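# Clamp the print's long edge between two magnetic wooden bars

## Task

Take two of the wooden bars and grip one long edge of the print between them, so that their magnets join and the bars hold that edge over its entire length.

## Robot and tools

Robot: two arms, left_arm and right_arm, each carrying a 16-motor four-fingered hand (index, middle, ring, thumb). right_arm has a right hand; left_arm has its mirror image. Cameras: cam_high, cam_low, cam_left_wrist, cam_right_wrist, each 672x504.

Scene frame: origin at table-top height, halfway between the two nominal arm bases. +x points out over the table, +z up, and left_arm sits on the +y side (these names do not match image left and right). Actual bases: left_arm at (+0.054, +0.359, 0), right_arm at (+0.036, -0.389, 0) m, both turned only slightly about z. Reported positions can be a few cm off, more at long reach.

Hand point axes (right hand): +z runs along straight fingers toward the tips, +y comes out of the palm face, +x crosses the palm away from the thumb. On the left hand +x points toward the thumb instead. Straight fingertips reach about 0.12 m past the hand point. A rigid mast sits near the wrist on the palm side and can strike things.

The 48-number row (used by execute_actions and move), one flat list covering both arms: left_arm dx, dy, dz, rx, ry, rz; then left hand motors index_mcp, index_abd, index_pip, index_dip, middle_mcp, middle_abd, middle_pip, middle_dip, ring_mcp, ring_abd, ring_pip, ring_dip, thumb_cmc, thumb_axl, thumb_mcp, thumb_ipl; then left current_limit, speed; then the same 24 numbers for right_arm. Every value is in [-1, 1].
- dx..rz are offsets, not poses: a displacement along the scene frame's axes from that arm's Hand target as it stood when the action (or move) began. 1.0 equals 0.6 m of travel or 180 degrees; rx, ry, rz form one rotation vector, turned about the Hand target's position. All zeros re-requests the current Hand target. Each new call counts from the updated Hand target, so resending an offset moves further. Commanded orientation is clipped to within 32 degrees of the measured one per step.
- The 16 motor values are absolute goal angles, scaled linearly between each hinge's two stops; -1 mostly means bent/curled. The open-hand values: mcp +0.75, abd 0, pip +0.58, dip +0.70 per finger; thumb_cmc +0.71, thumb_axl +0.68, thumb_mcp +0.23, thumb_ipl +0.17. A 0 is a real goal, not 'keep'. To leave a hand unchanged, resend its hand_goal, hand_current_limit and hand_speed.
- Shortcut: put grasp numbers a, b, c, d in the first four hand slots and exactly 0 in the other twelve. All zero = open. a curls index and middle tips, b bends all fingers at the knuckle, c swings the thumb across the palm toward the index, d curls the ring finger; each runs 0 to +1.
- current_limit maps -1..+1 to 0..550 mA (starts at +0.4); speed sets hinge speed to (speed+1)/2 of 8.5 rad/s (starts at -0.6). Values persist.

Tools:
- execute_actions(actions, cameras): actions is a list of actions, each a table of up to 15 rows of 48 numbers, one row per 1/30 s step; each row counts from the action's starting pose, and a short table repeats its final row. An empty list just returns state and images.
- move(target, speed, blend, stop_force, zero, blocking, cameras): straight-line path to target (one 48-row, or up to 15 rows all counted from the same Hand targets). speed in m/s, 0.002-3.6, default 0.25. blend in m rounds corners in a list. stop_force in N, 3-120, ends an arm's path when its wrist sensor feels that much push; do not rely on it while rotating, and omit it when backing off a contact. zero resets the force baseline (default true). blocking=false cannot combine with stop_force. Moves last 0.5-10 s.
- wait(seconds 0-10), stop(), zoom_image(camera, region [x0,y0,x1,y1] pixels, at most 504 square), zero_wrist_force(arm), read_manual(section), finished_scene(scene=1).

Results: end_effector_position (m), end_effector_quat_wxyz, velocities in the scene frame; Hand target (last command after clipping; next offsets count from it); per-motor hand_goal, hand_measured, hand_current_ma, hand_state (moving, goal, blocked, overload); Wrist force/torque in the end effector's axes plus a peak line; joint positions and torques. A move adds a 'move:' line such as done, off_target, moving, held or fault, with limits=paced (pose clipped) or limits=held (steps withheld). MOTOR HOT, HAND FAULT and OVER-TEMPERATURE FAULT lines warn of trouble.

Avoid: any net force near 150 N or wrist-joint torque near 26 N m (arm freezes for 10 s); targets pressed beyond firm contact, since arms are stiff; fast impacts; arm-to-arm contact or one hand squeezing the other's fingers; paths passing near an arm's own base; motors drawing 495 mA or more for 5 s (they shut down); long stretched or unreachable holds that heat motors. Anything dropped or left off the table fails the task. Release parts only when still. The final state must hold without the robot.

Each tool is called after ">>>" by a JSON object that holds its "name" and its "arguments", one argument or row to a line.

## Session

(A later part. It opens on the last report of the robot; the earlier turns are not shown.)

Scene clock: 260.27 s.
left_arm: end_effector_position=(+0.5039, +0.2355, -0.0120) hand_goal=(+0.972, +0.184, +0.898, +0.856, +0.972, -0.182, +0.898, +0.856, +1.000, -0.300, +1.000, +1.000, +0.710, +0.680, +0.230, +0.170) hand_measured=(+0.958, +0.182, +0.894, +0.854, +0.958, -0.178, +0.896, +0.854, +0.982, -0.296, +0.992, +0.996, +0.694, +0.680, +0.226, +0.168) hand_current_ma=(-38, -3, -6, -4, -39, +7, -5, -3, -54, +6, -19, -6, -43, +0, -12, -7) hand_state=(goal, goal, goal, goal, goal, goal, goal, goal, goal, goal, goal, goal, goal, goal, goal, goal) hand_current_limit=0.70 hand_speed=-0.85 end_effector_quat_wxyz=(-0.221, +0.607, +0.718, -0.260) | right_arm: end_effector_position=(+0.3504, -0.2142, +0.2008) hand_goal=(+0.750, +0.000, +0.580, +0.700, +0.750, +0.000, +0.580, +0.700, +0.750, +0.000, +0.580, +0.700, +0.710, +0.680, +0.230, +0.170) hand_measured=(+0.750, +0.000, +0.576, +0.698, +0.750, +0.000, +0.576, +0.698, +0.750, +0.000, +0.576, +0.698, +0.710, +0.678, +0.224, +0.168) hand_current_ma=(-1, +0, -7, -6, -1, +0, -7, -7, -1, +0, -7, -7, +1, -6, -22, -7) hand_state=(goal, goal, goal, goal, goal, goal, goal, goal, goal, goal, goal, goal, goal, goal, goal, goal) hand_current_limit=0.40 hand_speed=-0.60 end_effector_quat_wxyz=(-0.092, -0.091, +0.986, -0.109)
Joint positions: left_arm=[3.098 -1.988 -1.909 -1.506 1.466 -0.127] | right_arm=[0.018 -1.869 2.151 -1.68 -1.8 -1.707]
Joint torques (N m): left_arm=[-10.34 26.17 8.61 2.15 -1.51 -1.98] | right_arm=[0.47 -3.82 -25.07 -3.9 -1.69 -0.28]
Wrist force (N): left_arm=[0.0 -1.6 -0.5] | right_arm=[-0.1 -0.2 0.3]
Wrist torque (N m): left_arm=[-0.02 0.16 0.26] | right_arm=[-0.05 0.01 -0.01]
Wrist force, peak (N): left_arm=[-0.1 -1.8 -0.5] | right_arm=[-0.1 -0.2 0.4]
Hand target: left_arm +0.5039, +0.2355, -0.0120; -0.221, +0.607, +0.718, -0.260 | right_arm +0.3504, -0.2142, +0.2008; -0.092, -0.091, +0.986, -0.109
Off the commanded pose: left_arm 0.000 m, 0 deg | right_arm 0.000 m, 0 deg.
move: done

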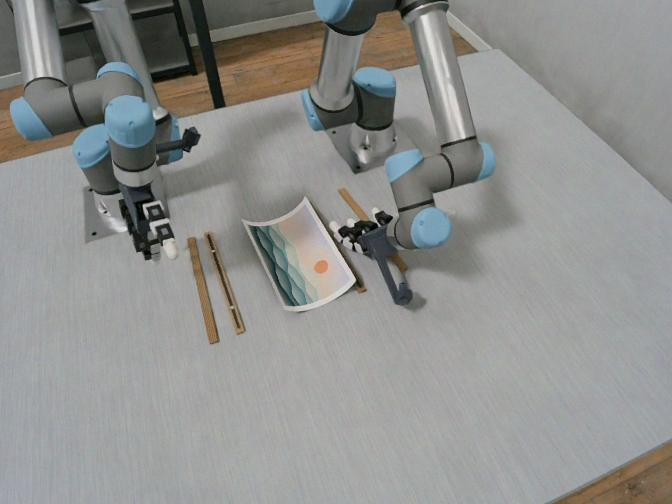

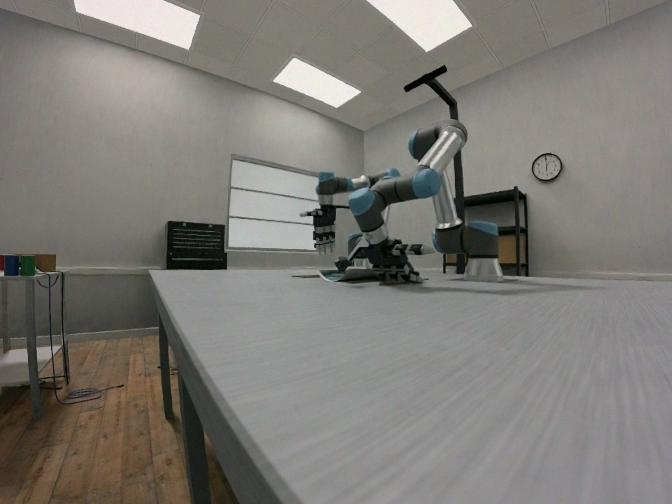

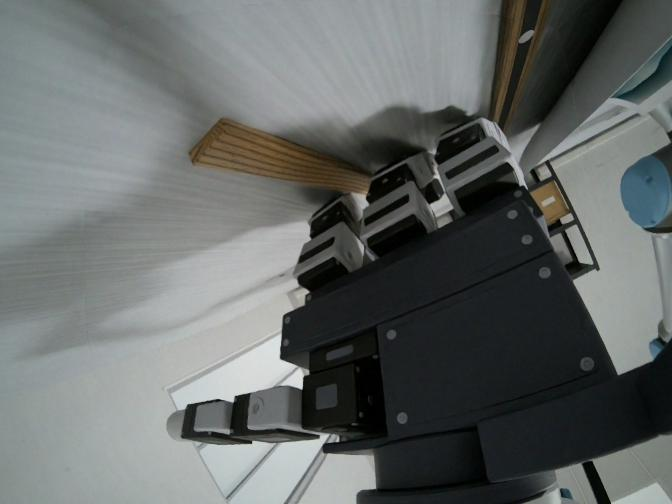

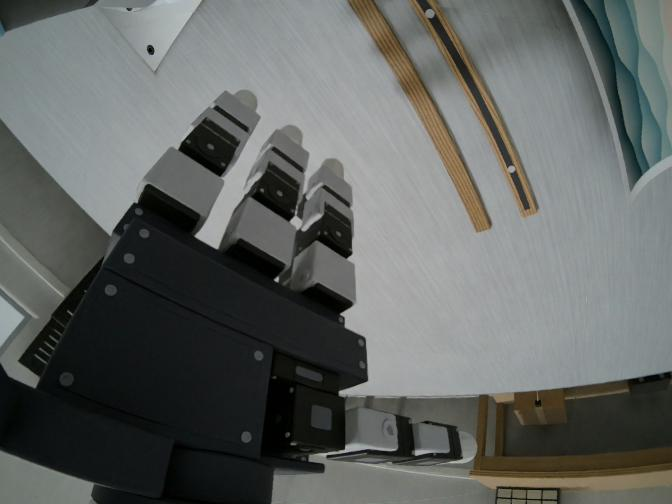

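>>> {"name": "move", "arguments": {
  "target": [0,0,0,0,0,0,0.9726,-0.01,0.8978,0.855,0.9726,0.01,0.8978,0.855,1,-0.3,1,1,0.71,0.68,0.23,0.17,0.7,-0.97,0,0,0,0,0,0,0,0,0,0,0,0,0,0,0,0,0,0,0,0,0,0,0.4,-0.6],
  "cameras": ["all"]
}}

>>> {"name": "zoom_image", "arguments": {
  "camera": "cam_low",
  "region": [320, 210, 460, 300]
}}

>>> {"name": "zoom_image", "arguments": {
  "camera": "cam_high",
  "region": [310, 160, 430, 290]
}}

Scene clock: 262.97 s.
left_arm: end_effector_position=(+0.5039, +0.2355, -0.0120) hand_goal=(+0.972, -0.010, +0.898, +0.856, +0.972, +0.010, +0.898, +0.856, +1.000, -0.300, +1.000, +1.000, +0.710, +0.680, +0.230, +0.170) hand_measured=(+0.962, +0.062, +0.896, +0.856, +0.962, -0.066, +0.896, +0.856, +0.982, -0.296, +0.992, +0.996, +0.694, +0.680, +0.226, +0.168) hand_current_ma=(-27, +210, -2, -1, -28, -237, -3, -1, -54, +6, -19, -6, -43, +0, -12, -7) hand_state=(goal, moving, goal, goal, goal, moving, goal, goal, goal, goal, goal, goal, goal, goal, goal, goal) hand_current_limit=0.70 hand_speed=-0.97 end_effector_quat_wxyz=(-0.221, +0.607, +0.718, -0.260) | right_arm: end_effector_position=(+0.3504, -0.2142, +0.2008) hand_goal=(+0.750, +0.000, +0.580, +0.700, +0.750, +0.000, +0.580, +0.700, +0.750, +0.000, +0.580, +0.700, +0.710, +0.680, +0.230, +0.170) hand_measured=(+0.750, +0.000, +0.576, +0.698, +0.750, +0.000, +0.576, +0.698, +0.750, +0.000, +0.576, +0.698, +0.710, +0.678, +0.224, +0.168) hand_current_ma=(-1, +0, -7, -6, -1, +0, -7, -7, -1, +0, -7, -7, +1, -6, -22, -7) hand_state=(goal, goal, goal, goal, goal, goal, goal, goal, goal, goal, goal, goal, goal, goal, goal, goal) hand_current_limit=0.40 hand_speed=-0.60 end_effector_quat_wxyz=(-0.092, -0.091, +0.986, -0.109)
Joint positions: left_arm=[3.098 -1.988 -1.909 -1.506 1.466 -0.127] | right_arm=[0.018 -1.869 2.151 -1.68 -1.8 -1.707]
Joint torques (N m): left_arm=[-11.05 25.81 10.13 1.5 -1.22 -1.95] | right_arm=[0.3 -3.39 -26.04 -3.81 -1.63 -0.21]
Wrist force (N): left_arm=[-0.3 -1.3 -0.3] | right_arm=[0.0 -0.1 0.2]
Wrist torque (N m): left_arm=[0.00 0.16 0.23] | right_arm=[-0.02 0.00 0.00]
Wrist force, peak (N): left_arm=[-0.3 -1.9 -0.7] | right_arm=[0.2 -0.4 0.4]
Hand target: left_arm +0.5039, +0.2355, -0.0120; -0.221, +0.607, +0.718, -0.260 | right_arm +0.3504, -0.2142, +0.2008; -0.092, -0.091, +0.986, -0.109
Off the commanded pose: left_arm 0.000 m, 0 deg | right_arm 0.000 m, 0 deg.
move: done

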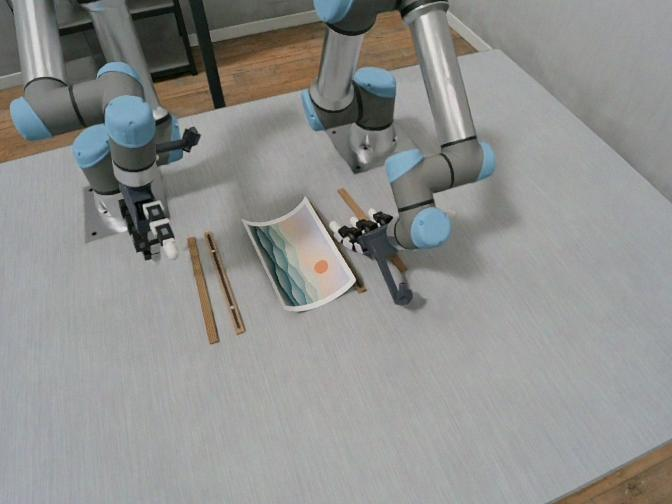

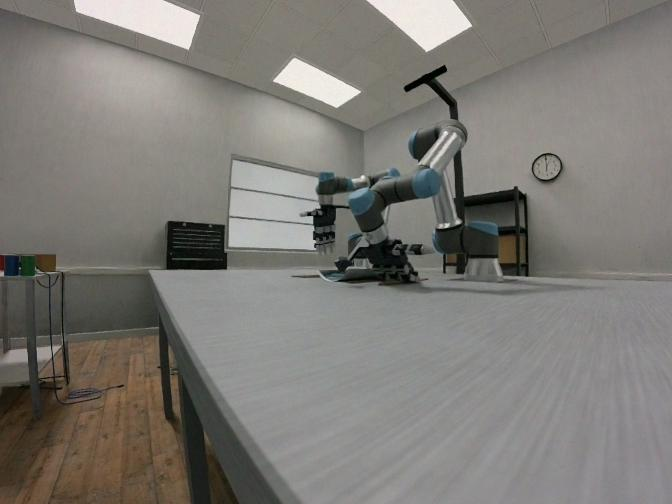

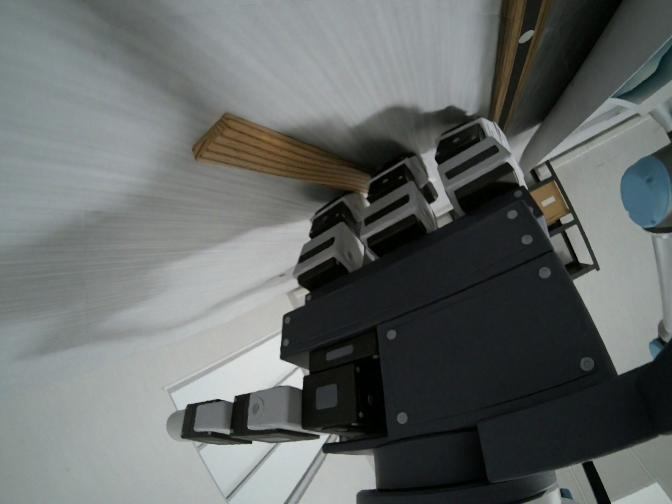

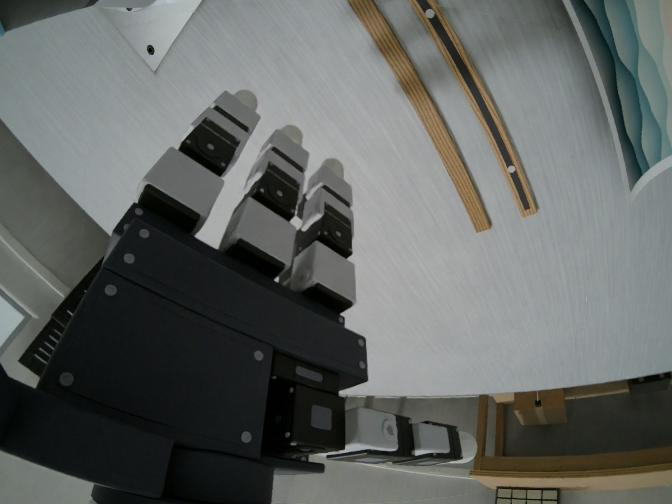

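Scaled by 3.600 from the camera's 672x504 image, which has a finer 960x720 frame.

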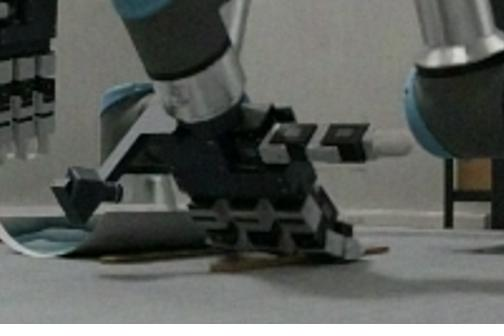

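Scaled by 3.877 from the camera's 672x504 image, which has a finer 960x720 frame.

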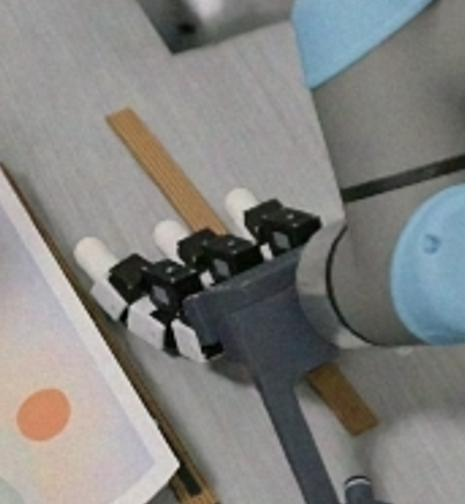

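>>> {"name": "move", "arguments": {
  "target": [0,0,0,0,0,0,0.9726,-0.06,0.8978,0.855,0.9726,0.06,0.8978,0.855,1,-0.3,1,1,0.71,0.68,0.23,0.17,0.75,-0.97,0,0,0,0,0,0,0,0,0,0,0,0,0,0,0,0,0,0,0,0,0,0,0.4,-0.6],
  "cameras": []
}}

>>> {"name": "move", "arguments": {
  "target": [0,0,0.02,0,0,0,0.9726,-0.06,0.8978,0.855,0.9726,0.06,0.8978,0.855,1,-0.3,1,1,0.71,0.68,0.23,0.17,0.75,-0.97,0,0,0,0,0,0,0,0,0,0,0,0,0,0,0,0,0,0,0,0,0,0,0.4,-0.6],
  "speed": 0.015,
  "cameras": ["all"]
}}

>>> {"name": "zoom_image", "arguments": {
  "camera": "cam_low",
  "region": [320, 210, 460, 300]
}}

>>> {"name": "zoom_image", "arguments": {
  "camera": "cam_high",
  "region": [310, 160, 430, 290]
}}

Scene clock: 264.77 s.
left_arm: end_effector_position=(+0.5039, +0.2355, -0.0120) hand_goal=(+0.972, -0.060, +0.898, +0.856, +0.972, +0.060, +0.898, +0.856, +1.000, -0.300, +1.000, +1.000, +0.710, +0.680, +0.230, +0.170) hand_measured=(+0.962, +0.052, +0.896, +0.856, +0.962, -0.060, +0.896, +0.856, +0.982, -0.296, +0.992, +0.996, +0.694, +0.680, +0.226, +0.168) hand_current_ma=(-25, +387, -2, -1, -28, -417, -3, +0, -54, +6, -19, -6, -43, +0, -12, -7) hand_state=(goal, blocked, goal, goal, goal, blocked, goal, goal, goal, goal, goal, goal, goal, goal, goal, goal) hand_current_limit=0.75 hand_speed=-0.97 end_effector_quat_wxyz=(-0.221, +0.607, +0.718, -0.260) | right_arm: end_effector_position=(+0.3504, -0.2142, +0.2008) hand_goal=(+0.750, +0.000, +0.580, +0.700, +0.750, +0.000, +0.580, +0.700, +0.750, +0.000, +0.580, +0.700, +0.710, +0.680, +0.230, +0.170) hand_measured=(+0.750, +0.000, +0.576, +0.698, +0.750, +0.000, +0.576, +0.698, +0.750, +0.000, +0.576, +0.698, +0.710, +0.678, +0.224, +0.168) hand_current_ma=(-1, +0, -7, -6, -1, +0, -7, -7, -1, +0, -7, -7, +1, -6, -22, -7) hand_state=(goal, goal, goal, goal, goal, goal, goal, goal, goal, goal, goal, goal, goal, goal, goal, goal) hand_current_limit=0.40 hand_speed=-0.60 end_effector_quat_wxyz=(-0.092, -0.091, +0.986, -0.109)
Joint positions: left_arm=[3.098 -1.988 -1.909 -1.506 1.466 -0.127] | right_arm=[0.018 -1.869 2.151 -1.68 -1.8 -1.707]
Joint torques (N m): left_arm=[-9 24.85 9.89 1.83 -0.88 -2.25] | right_arm=[0.17 -3.29 -24.9 -3.76 -1.63 -0.31]
Wrist force (N): left_arm=[-0.2 -1.7 0.0] | right_arm=[0.2 0.0 0.2]
Wrist torque (N m): left_arm=[-0.10 0.10 0.24] | right_arm=[-0.02 -0.03 0.01]
Wrist force, peak (N): left_arm=[-0.2 -1.9 -0.3] | right_arm=[0.2 -0.3 0.5]
Hand target: left_arm +0.5039, +0.2355, -0.0120; -0.221, +0.607, +0.718, -0.260 | right_arm +0.3504, -0.2142, +0.2008; -0.092, -0.091, +0.986, -0.109
Off the commanded pose: left_arm 0.000 m, 0 deg | right_arm 0.000 m, 0 deg.
move: done
No camera images: "cameras" was empty.

Scene clock: 265.90 s.
left_arm: end_effector_position=(+0.5039, +0.2355, -0.0001) hand_goal=(+0.972, -0.060, +0.898, +0.856, +0.972, +0.060, +0.898, +0.856, +1.000, -0.300, +1.000, +1.000, +0.710, +0.680, +0.230, +0.170) hand_measured=(+0.962, +0.052, +0.896, +0.856, +0.958, -0.060, +0.896, +0.856, +0.982, -0.296, +0.992, +0.996, +0.694, +0.680, +0.226, +0.168) hand_current_ma=(-25, +387, -2, -1, -41, -413, -4, +0, -54, +6, -19, -6, -43, +0, -12, -7) hand_state=(goal, blocked, goal, goal, goal, blocked, goal, goal, goal, goal, goal, goal, goal, goal, goal, goal) hand_current_limit=0.75 hand_speed=-0.97 end_effector_quat_wxyz=(-0.221, +0.607, +0.718, -0.260) | right_arm: end_effector_position=(+0.3504, -0.2142, +0.2008) hand_goal=(+0.750, +0.000, +0.580, +0.700, +0.750, +0.000, +0.580, +0.700, +0.750, +0.000, +0.580, +0.700, +0.710, +0.680, +0.230, +0.170) hand_measured=(+0.750, +0.000, +0.576, +0.698, +0.750, +0.000, +0.576, +0.698, +0.750, +0.000, +0.576, +0.698, +0.710, +0.678, +0.224, +0.168) hand_current_ma=(-1, +0, -7, -6, -1, +0, -7, -7, -1, +0, -7, -7, +1, -6, -22, -7) hand_state=(goal, goal, goal, goal, goal, goal, goal, goal, goal, goal, goal, goal, goal, goal, goal, goal) hand_current_limit=0.40 hand_speed=-0.60 end_effector_quat_wxyz=(-0.092, -0.091, +0.986, -0.109)
Joint positions: left_arm=[3.098 -1.968 -1.899 -1.536 1.466 -0.127] | right_arm=[0.018 -1.869 2.151 -1.68 -1.8 -1.707]
Joint torques (N m): left_arm=[-7.96 40.46 24.43 -1 -0.98 -2.17] | right_arm=[0.58 -4.37 -24.34 -3.93 -1.55 -0.48]
Wrist force (N): left_arm=[-0.2 -1.1 0.4] | right_arm=[-0.1 -0.2 0.2]
Wrist torque (N m): left_arm=[-0.18 0.17 0.23] | right_arm=[-0.04 0.01 -0.01]
Wrist force, peak (N): left_arm=[-0.6 -1.7 -0.3] | right_arm=[0.2 0.0 0.5]
Hand target: left_arm +0.5039, +0.2355, +0.0000; -0.221, +0.607, +0.718, -0.260 | right_arm +0.3504, -0.2142, +0.2008; -0.092, -0.091, +0.986, -0.109
Off the commanded pose: left_arm 0.000 m, 0 deg | right_arm 0.000 m, 0 deg.
move: done

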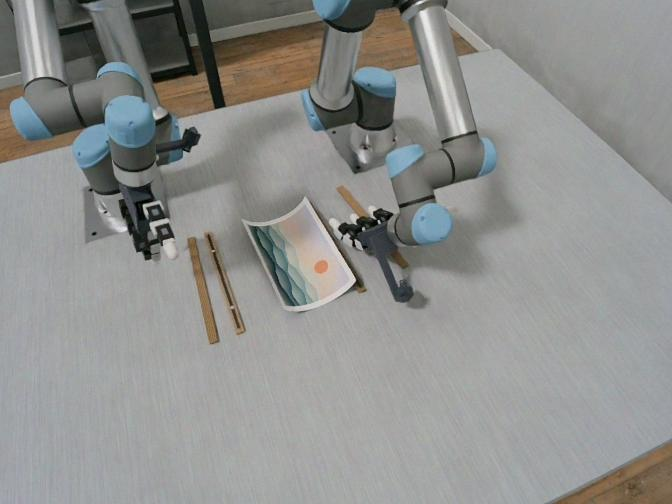

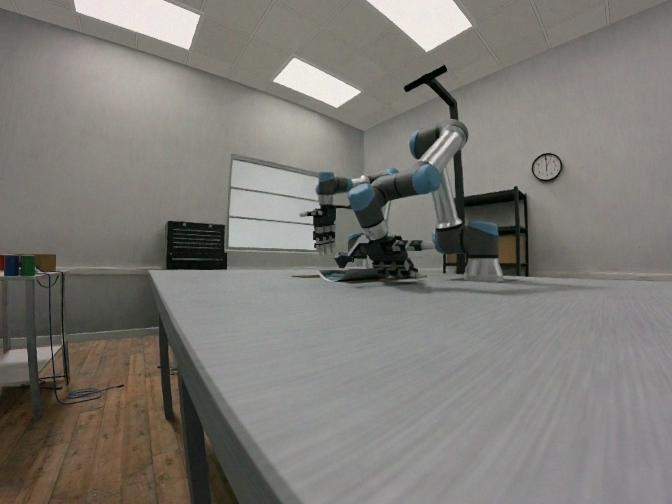

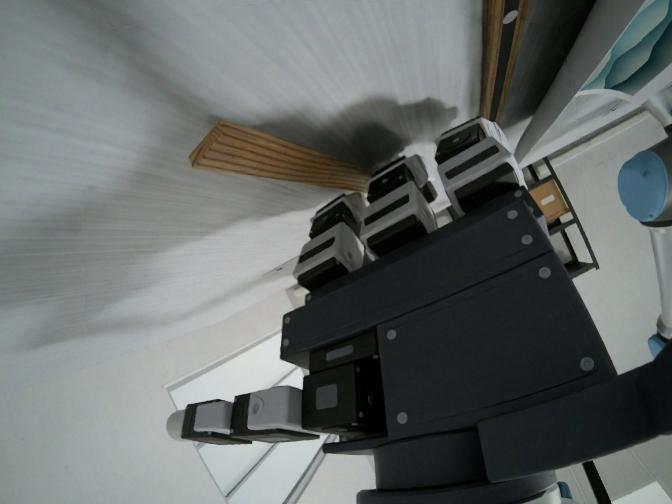

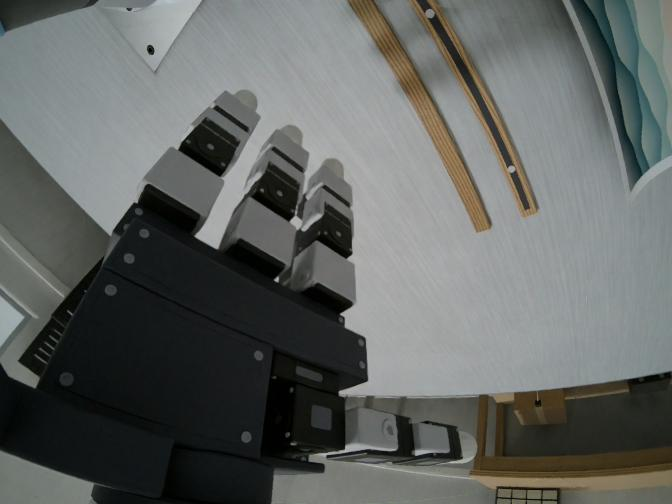

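Scaled by 3.600 from the camera's 672x504 image, which has a finer 960x720 frame.

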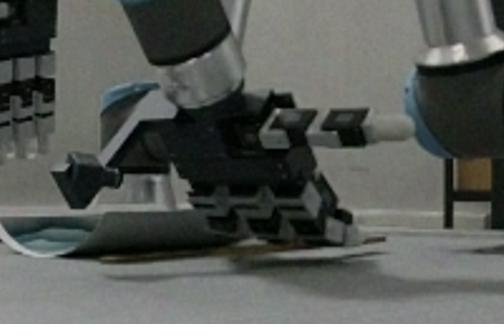

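Scaled by 3.877 from the camera's 672x504 image, which has a finer 960x720 frame.

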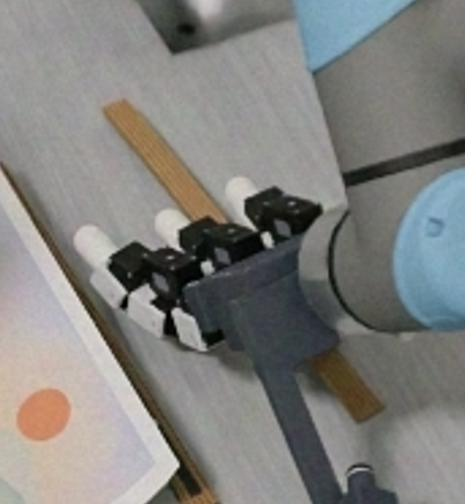

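>>> {"name": "zoom_image", "arguments": {
  "camera": "cam_high",
  "region": [290, 185, 380, 300]
}}

>>> {"name": "zoom_image", "arguments": {
  "camera": "cam_high",
  "region": [330, 250, 380, 300]
}}

>>> {"name": "zoom_image", "arguments": {
  "camera": "cam_high",
  "region": [290, 185, 340, 235]
}}

Scaled by 4.383 from the camera's 672x504 image, which has a finer 960x720 frame.

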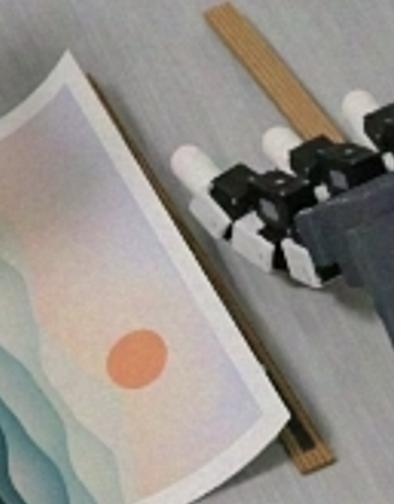

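Scaled by 10.080 from the camera's 672x504 image, which has a finer 960x720 frame.

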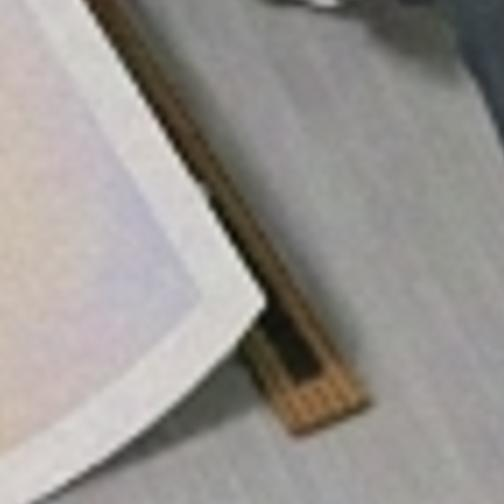

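Scaled by 10.080 from the camera's 672x504 image, which has a finer 960x720 frame.

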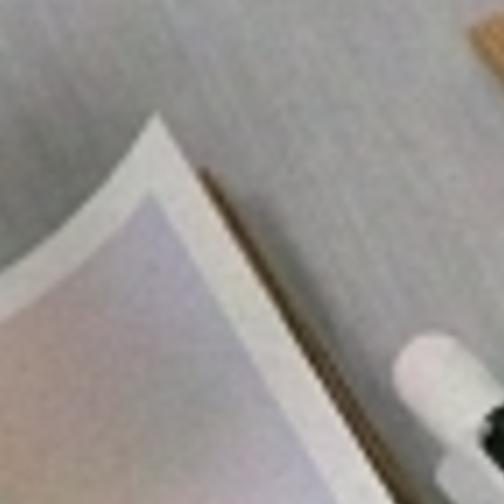

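>>> {"name": "move", "arguments": {
  "target": [
    [0,0,0.0917,0,0,0,0.9726,-0.06,0.8978,0.855,0.9726,0.06,0.8978,0.855,1,-0.3,1,1,0.71,0.68,0.23,0.17,0.75,-0.97,0,0,0,0,0,0,0,0,0,0,0,0,0,0,0,0,0,0,0,0,0,0,0.4,-0.6],
    [0.0379,-0.2206,0.0917,0,0,-0.0233,0.9726,-0.06,0.8978,0.855,0.9726,0.06,0.8978,0.855,1,-0.3,1,1,0.71,0.68,0.23,0.17,0.75,-0.97,0,0,0,0,0,0,0,0,0,0,0,0,0,0,0,0,0,0,0,0,0,0,0.4,-0.6]
  ],
  "speed": 0.07,
  "blend": [0.01,0],
  "cameras": ["all"]
}}

>>> {"name": "zoom_image", "arguments": {
  "camera": "cam_high",
  "region": [270, 170, 400, 310]
}}

>>> {"name": "zoom_image", "arguments": {
  "camera": "cam_low",
  "region": [270, 200, 450, 300]
}}

Scene clock: 276.70 s.
left_arm: end_effector_position=(+0.5266, +0.1033, +0.0551) hand_goal=(+0.972, -0.060, +0.898, +0.856, +0.972, +0.060, +0.898, +0.856, +1.000, -0.300, +1.000, +1.000, +0.710, +0.680, +0.230, +0.170) hand_measured=(+0.962, +0.052, +0.896, +0.856, +0.958, -0.060, +0.896, +0.856, +0.982, -0.296, +0.992, +0.996, +0.694, +0.680, +0.226, +0.168) hand_current_ma=(-25, +387, -2, -1, -42, -413, -4, +0, -54, +6, -19, -6, -43, +0, -12, -7) hand_state=(goal, blocked, goal, goal, goal, blocked, goal, goal, goal, goal, goal, goal, goal, goal, goal, goal) hand_current_limit=0.75 hand_speed=-0.97 end_effector_quat_wxyz=(-0.230, +0.633, +0.695, -0.252) | right_arm: end_effector_position=(+0.3504, -0.2142, +0.2008) hand_goal=(+0.750, +0.000, +0.580, +0.700, +0.750, +0.000, +0.580, +0.700, +0.750, +0.000, +0.580, +0.700, +0.710, +0.680, +0.230, +0.170) hand_measured=(+0.750, +0.000, +0.576, +0.698, +0.750, +0.000, +0.576, +0.698, +0.750, +0.000, +0.576, +0.698, +0.710, +0.678, +0.224, +0.168) hand_current_ma=(-1, +0, -7, -6, -1, +0, -7, -7, -1, +0, -7, -7, +1, -6, -22, -7) hand_state=(goal, goal, goal, goal, goal, goal, goal, goal, goal, goal, goal, goal, goal, goal, goal, goal) hand_current_limit=0.40 hand_speed=-0.60 end_effector_quat_wxyz=(-0.092, -0.091, +0.986, -0.109)
Joint positions: left_arm=[2.861 -2.026 -1.64 -1.716 1.363 -0.256] | right_arm=[0.018 -1.869 2.151 -1.68 -1.8 -1.707]
Joint torques (N m): left_arm=[-8.4 28.75 28 -1.04 -1.6 -2.1] | right_arm=[1.01 -3.13 -24.9 -3.83 -1.53 -0.3]
Wrist force (N): left_arm=[-0.1 -0.9 0.3] | right_arm=[0.2 -0.1 0.3]
Wrist torque (N m): left_arm=[-0.16 0.13 0.23] | right_arm=[-0.02 -0.04 0.02]
Wrist force, peak (N): left_arm=[0.2 -1.4 0.2] | right_arm=[0.1 -0.3 0.5]
Hand target: left_arm +0.5267, +0.1032, +0.0551; -0.230, +0.633, +0.695, -0.252 | right_arm +0.3504, -0.2142, +0.2008; -0.092, -0.091, +0.986, -0.109
Off the commanded pose: left_arm 0.000 m, 0 deg | right_arm 0.000 m, 0 deg.
move: done

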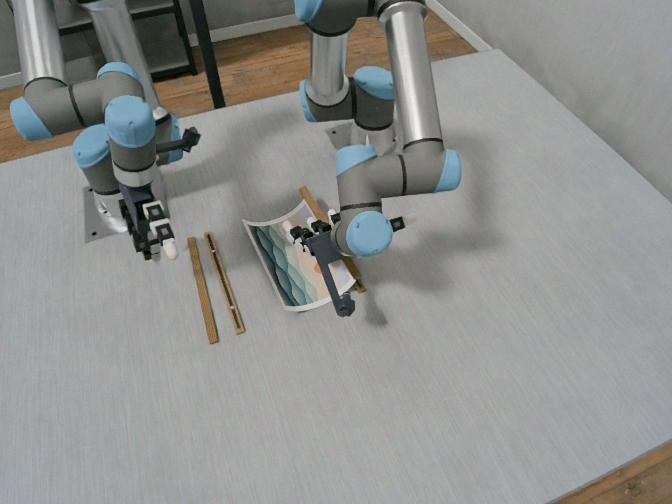

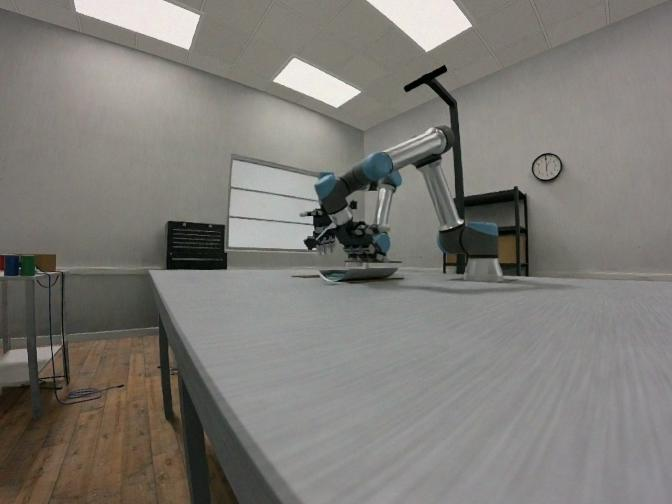

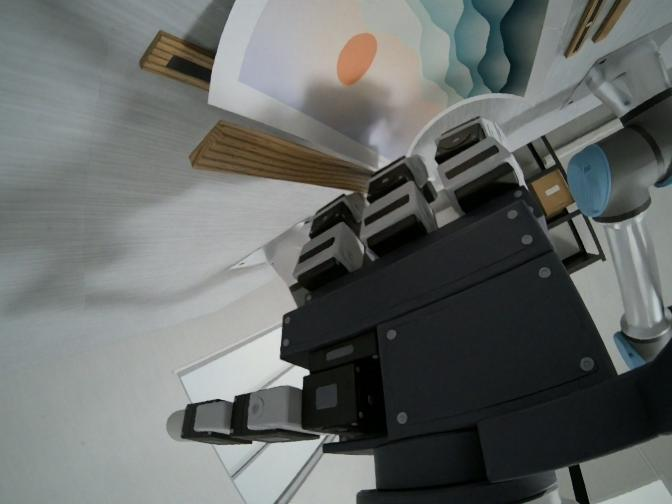

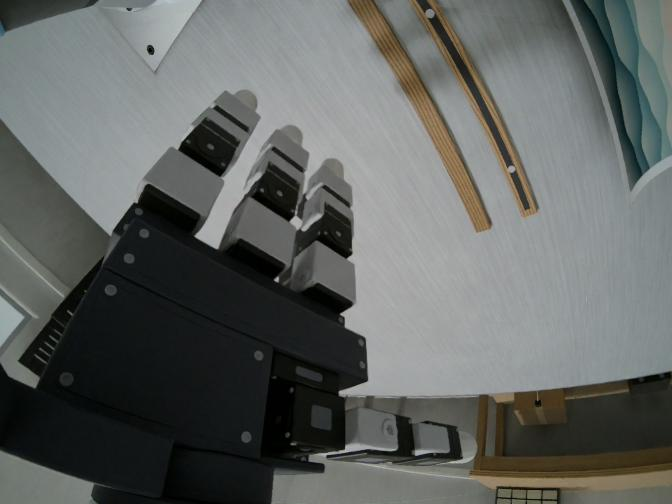

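Scaled by 3.600 from the camera's 672x504 image, which has a finer 960x720 frame.

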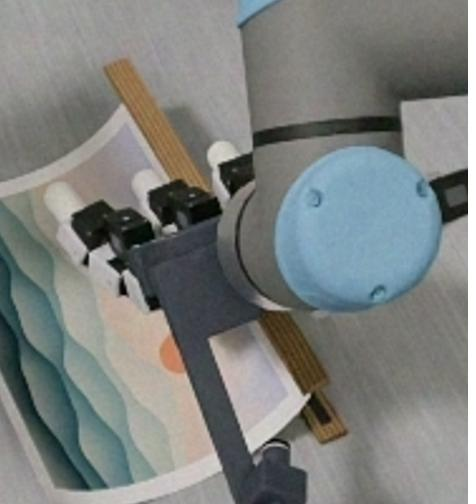

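Scaled by 2.800 from the camera's 672x504 image, which has a finer 960x720 frame.

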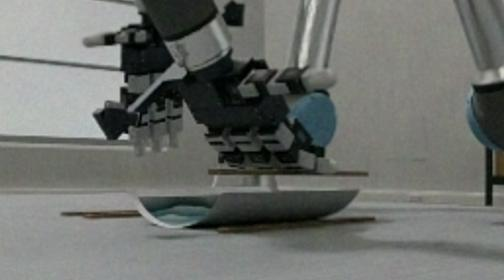

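>>> {"name": "move", "arguments": {
  "target": [
    [0,0,-0.03,0,0,0,0.9726,-0.06,0.8978,0.855,0.9726,0.06,0.8978,0.855,1,-0.3,1,1,0.71,0.68,0.23,0.17,0.75,-0.97,0,0,0,0,0,0,0,0,0,0,0,0,0,0,0,0,0,0,0,0,0,0,0.4,-0.6],
    [-0.0009,0.0093,-0.0497,0,0,0.0018,0.9726,-0.06,0.8978,0.855,0.9726,0.06,0.8978,0.855,1,-0.3,1,1,0.71,0.68,0.23,0.17,0.75,-0.97,0,0,0,0,0,0,0,0,0,0,0,0,0,0,0,0,0,0,0,0,0,0,0.4,-0.6],
    [-0.0015,0.0161,-0.0668,0,0,0.0031,0.9726,-0.06,0.8978,0.855,0.9726,0.06,0.8978,0.855,1,-0.3,1,1,0.71,0.68,0.23,0.17,0.75,-0.97,0,0,0,0,0,0,0,0,0,0,0,0,0,0,0,0,0,0,0,0,0,0,0.4,-0.6]
  ],
  "speed": 0.025,
  "blend": [0.004,0.004,0],
  "cameras": ["all"]
}}

>>> {"name": "zoom_image", "arguments": {
  "camera": "cam_high",
  "region": [270, 170, 400, 310]
}}

>>> {"name": "zoom_image", "arguments": {
  "camera": "cam_low",
  "region": [300, 220, 440, 300]
}}

Scene clock: 283.23 s.
left_arm: end_effector_position=(+0.5258, +0.1128, +0.0151) hand_goal=(+0.972, -0.060, +0.898, +0.856, +0.972, +0.060, +0.898, +0.856, +1.000, -0.300, +1.000, +1.000, +0.710, +0.680, +0.230, +0.170) hand_measured=(+0.962, +0.052, +0.896, +0.856, +0.958, -0.060, +0.896, +0.856, +0.982, -0.296, +0.992, +0.996, +0.694, +0.680, +0.226, +0.168) hand_current_ma=(-25, +387, -2, -1, -42, -413, -4, +0, -54, +6, -19, -6, -43, +0, -12, -7) hand_state=(goal, blocked, goal, goal, goal, blocked, goal, goal, goal, goal, goal, goal, goal, goal, goal, goal) hand_current_limit=0.75 hand_speed=-0.97 end_effector_quat_wxyz=(-0.229, +0.629, +0.698, -0.253) | right_arm: end_effector_position=(+0.3504, -0.2142, +0.2008) hand_goal=(+0.750, +0.000, +0.580, +0.700, +0.750, +0.000, +0.580, +0.700, +0.750, +0.000, +0.580, +0.700, +0.710, +0.680, +0.230, +0.170) hand_measured=(+0.750, +0.000, +0.576, +0.698, +0.750, +0.000, +0.576, +0.698, +0.750, +0.000, +0.576, +0.698, +0.710, +0.678, +0.224, +0.168) hand_current_ma=(-1, +0, -7, -6, -1, +0, -7, -7, -1, +0, -7, -7, +1, -6, -22, -7) hand_state=(goal, goal, goal, goal, goal, goal, goal, goal, goal, goal, goal, goal, goal, goal, goal, goal) hand_current_limit=0.40 hand_speed=-0.60 end_effector_quat_wxyz=(-0.092, -0.091, +0.986, -0.109)
Joint positions: left_arm=[2.877 -2.067 -1.696 -1.621 1.367 -0.251] | right_arm=[0.018 -1.869 2.151 -1.68 -1.8 -1.707]
Joint torques (N m): left_arm=[10.46 32.05 9.38 2.37 1.46 2.15] | right_arm=[-0.21 -3.37 -25.24 -3.99 -1.76 -0.44]
Wrist force (N): left_arm=[-0.2 -1.3 -0.1] | right_arm=[0.0 -0.1 0.3]
Wrist torque (N m): left_arm=[-0.16 0.11 0.12] | right_arm=[-0.03 0.00 0.00]
Wrist force, peak (N): left_arm=[-0.4 -1.2 0.6] | right_arm=[0.2 -0.3 0.5]
Hand target: left_arm +0.5258, +0.1128, +0.0150; -0.229, +0.629, +0.698, -0.253 | right_arm +0.3504, -0.2142, +0.2008; -0.092, -0.091, +0.986, -0.109
Off the commanded pose: left_arm 0.000 m, 0 deg | right_arm 0.000 m, 0 deg.
move: done

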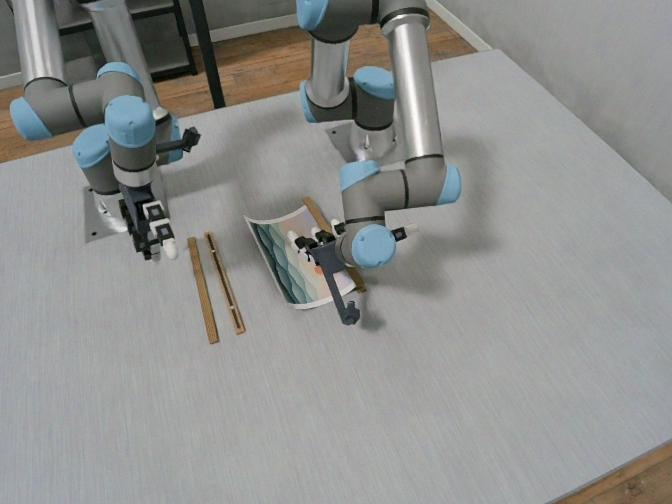

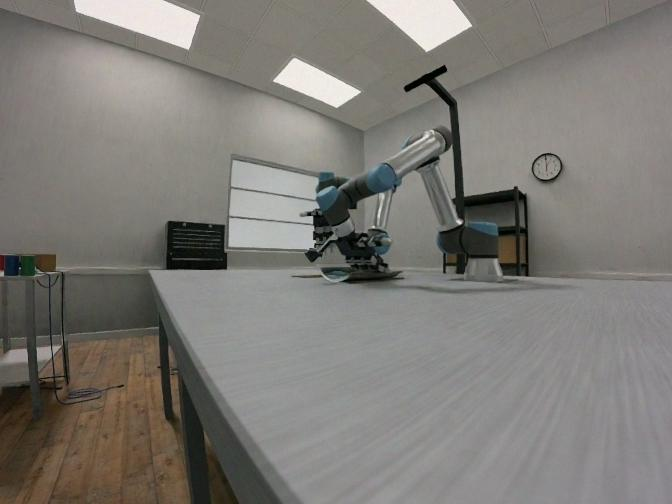

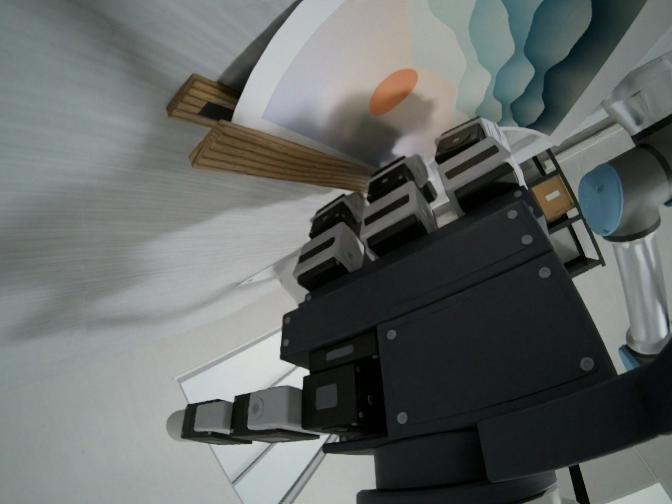

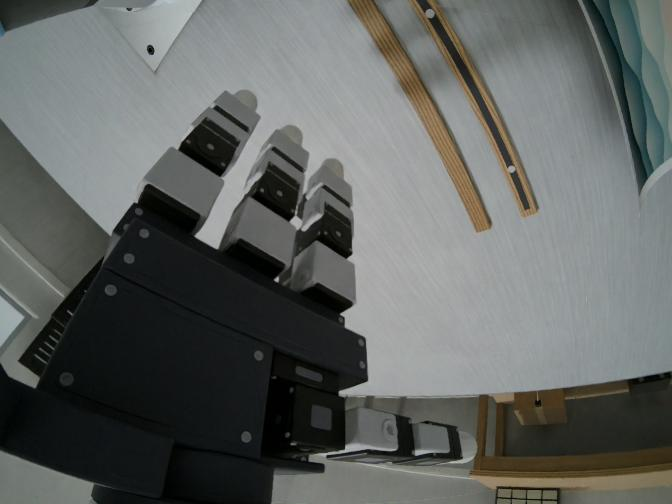

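Scaled by 3.600 from the camera's 672x504 image, which has a finer 960x720 frame.

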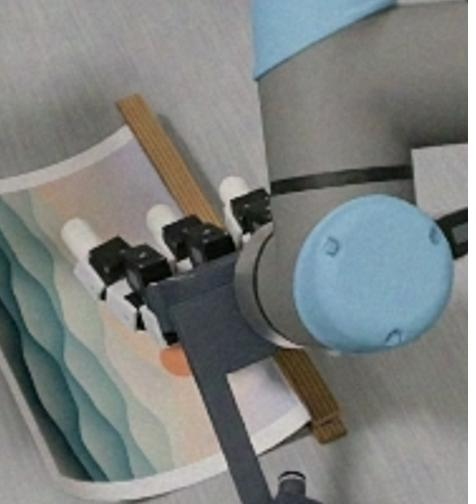

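Scaled by 3.600 from the camera's 672x504 image, which has a finer 960x720 frame.

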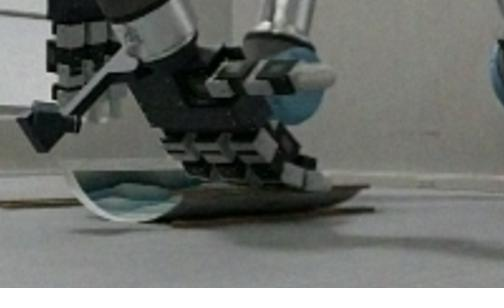

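>>> {"name": "zoom_image", "arguments": {
  "camera": "cam_high",
  "region": [335, 260, 375, 300]
}}

>>> {"name": "zoom_image", "arguments": {
  "camera": "cam_high",
  "region": [290, 185, 330, 225]
}}

>>> {"name": "zoom_image", "arguments": {
  "camera": "cam_low",
  "region": [310, 250, 410, 290]
}}

>>> {"name": "zoom_image", "arguments": {
  "camera": "cam_left_wrist",
  "region": [150, 50, 400, 220]
}}

Scaled by 12.600 from the camera's 672x504 image, which has a finer 960x720 frame.

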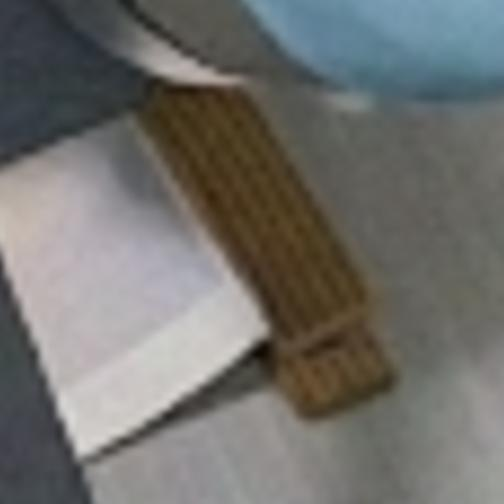

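Scaled by 12.600 from the camera's 672x504 image, which has a finer 960x720 frame.

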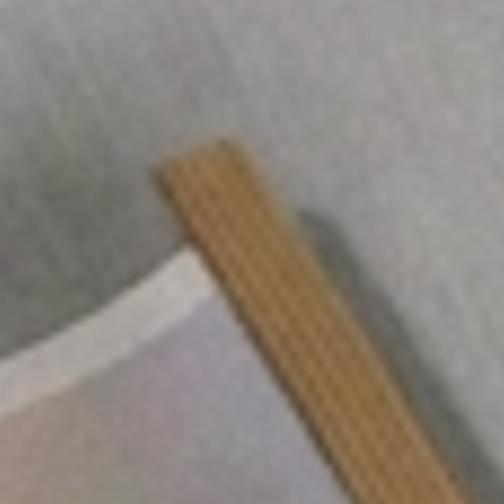

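Scaled by 5.040 from the camera's 672x504 image, which has a finer 960x720 frame.

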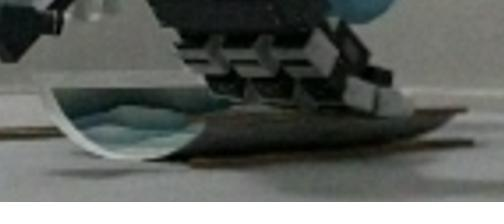

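Scaled by 2.016 from the camera's 672x504 image, which has a finer 960x720 frame.

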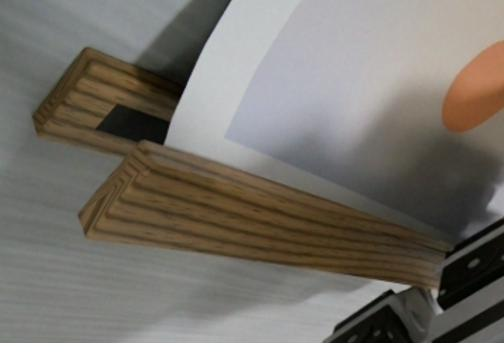

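>>> {"name": "zoom_image", "arguments": {
  "camera": "cam_low",
  "region": [336, 260, 376, 290]
}}

>>> {"name": "zoom_image", "arguments": {
  "camera": "cam_low",
  "region": [370, 260, 410, 290]
}}

Scaled by 12.600 from the camera's 672x504 image, which has a finer 960x720 frame.

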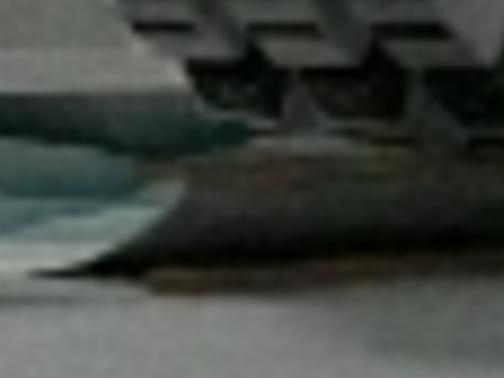

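Scaled by 12.600 from the camera's 672x504 image, which has a finer 960x720 frame.

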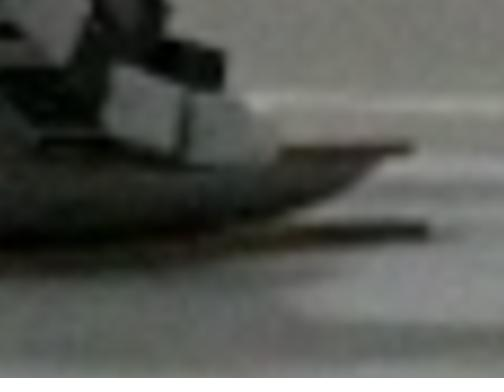

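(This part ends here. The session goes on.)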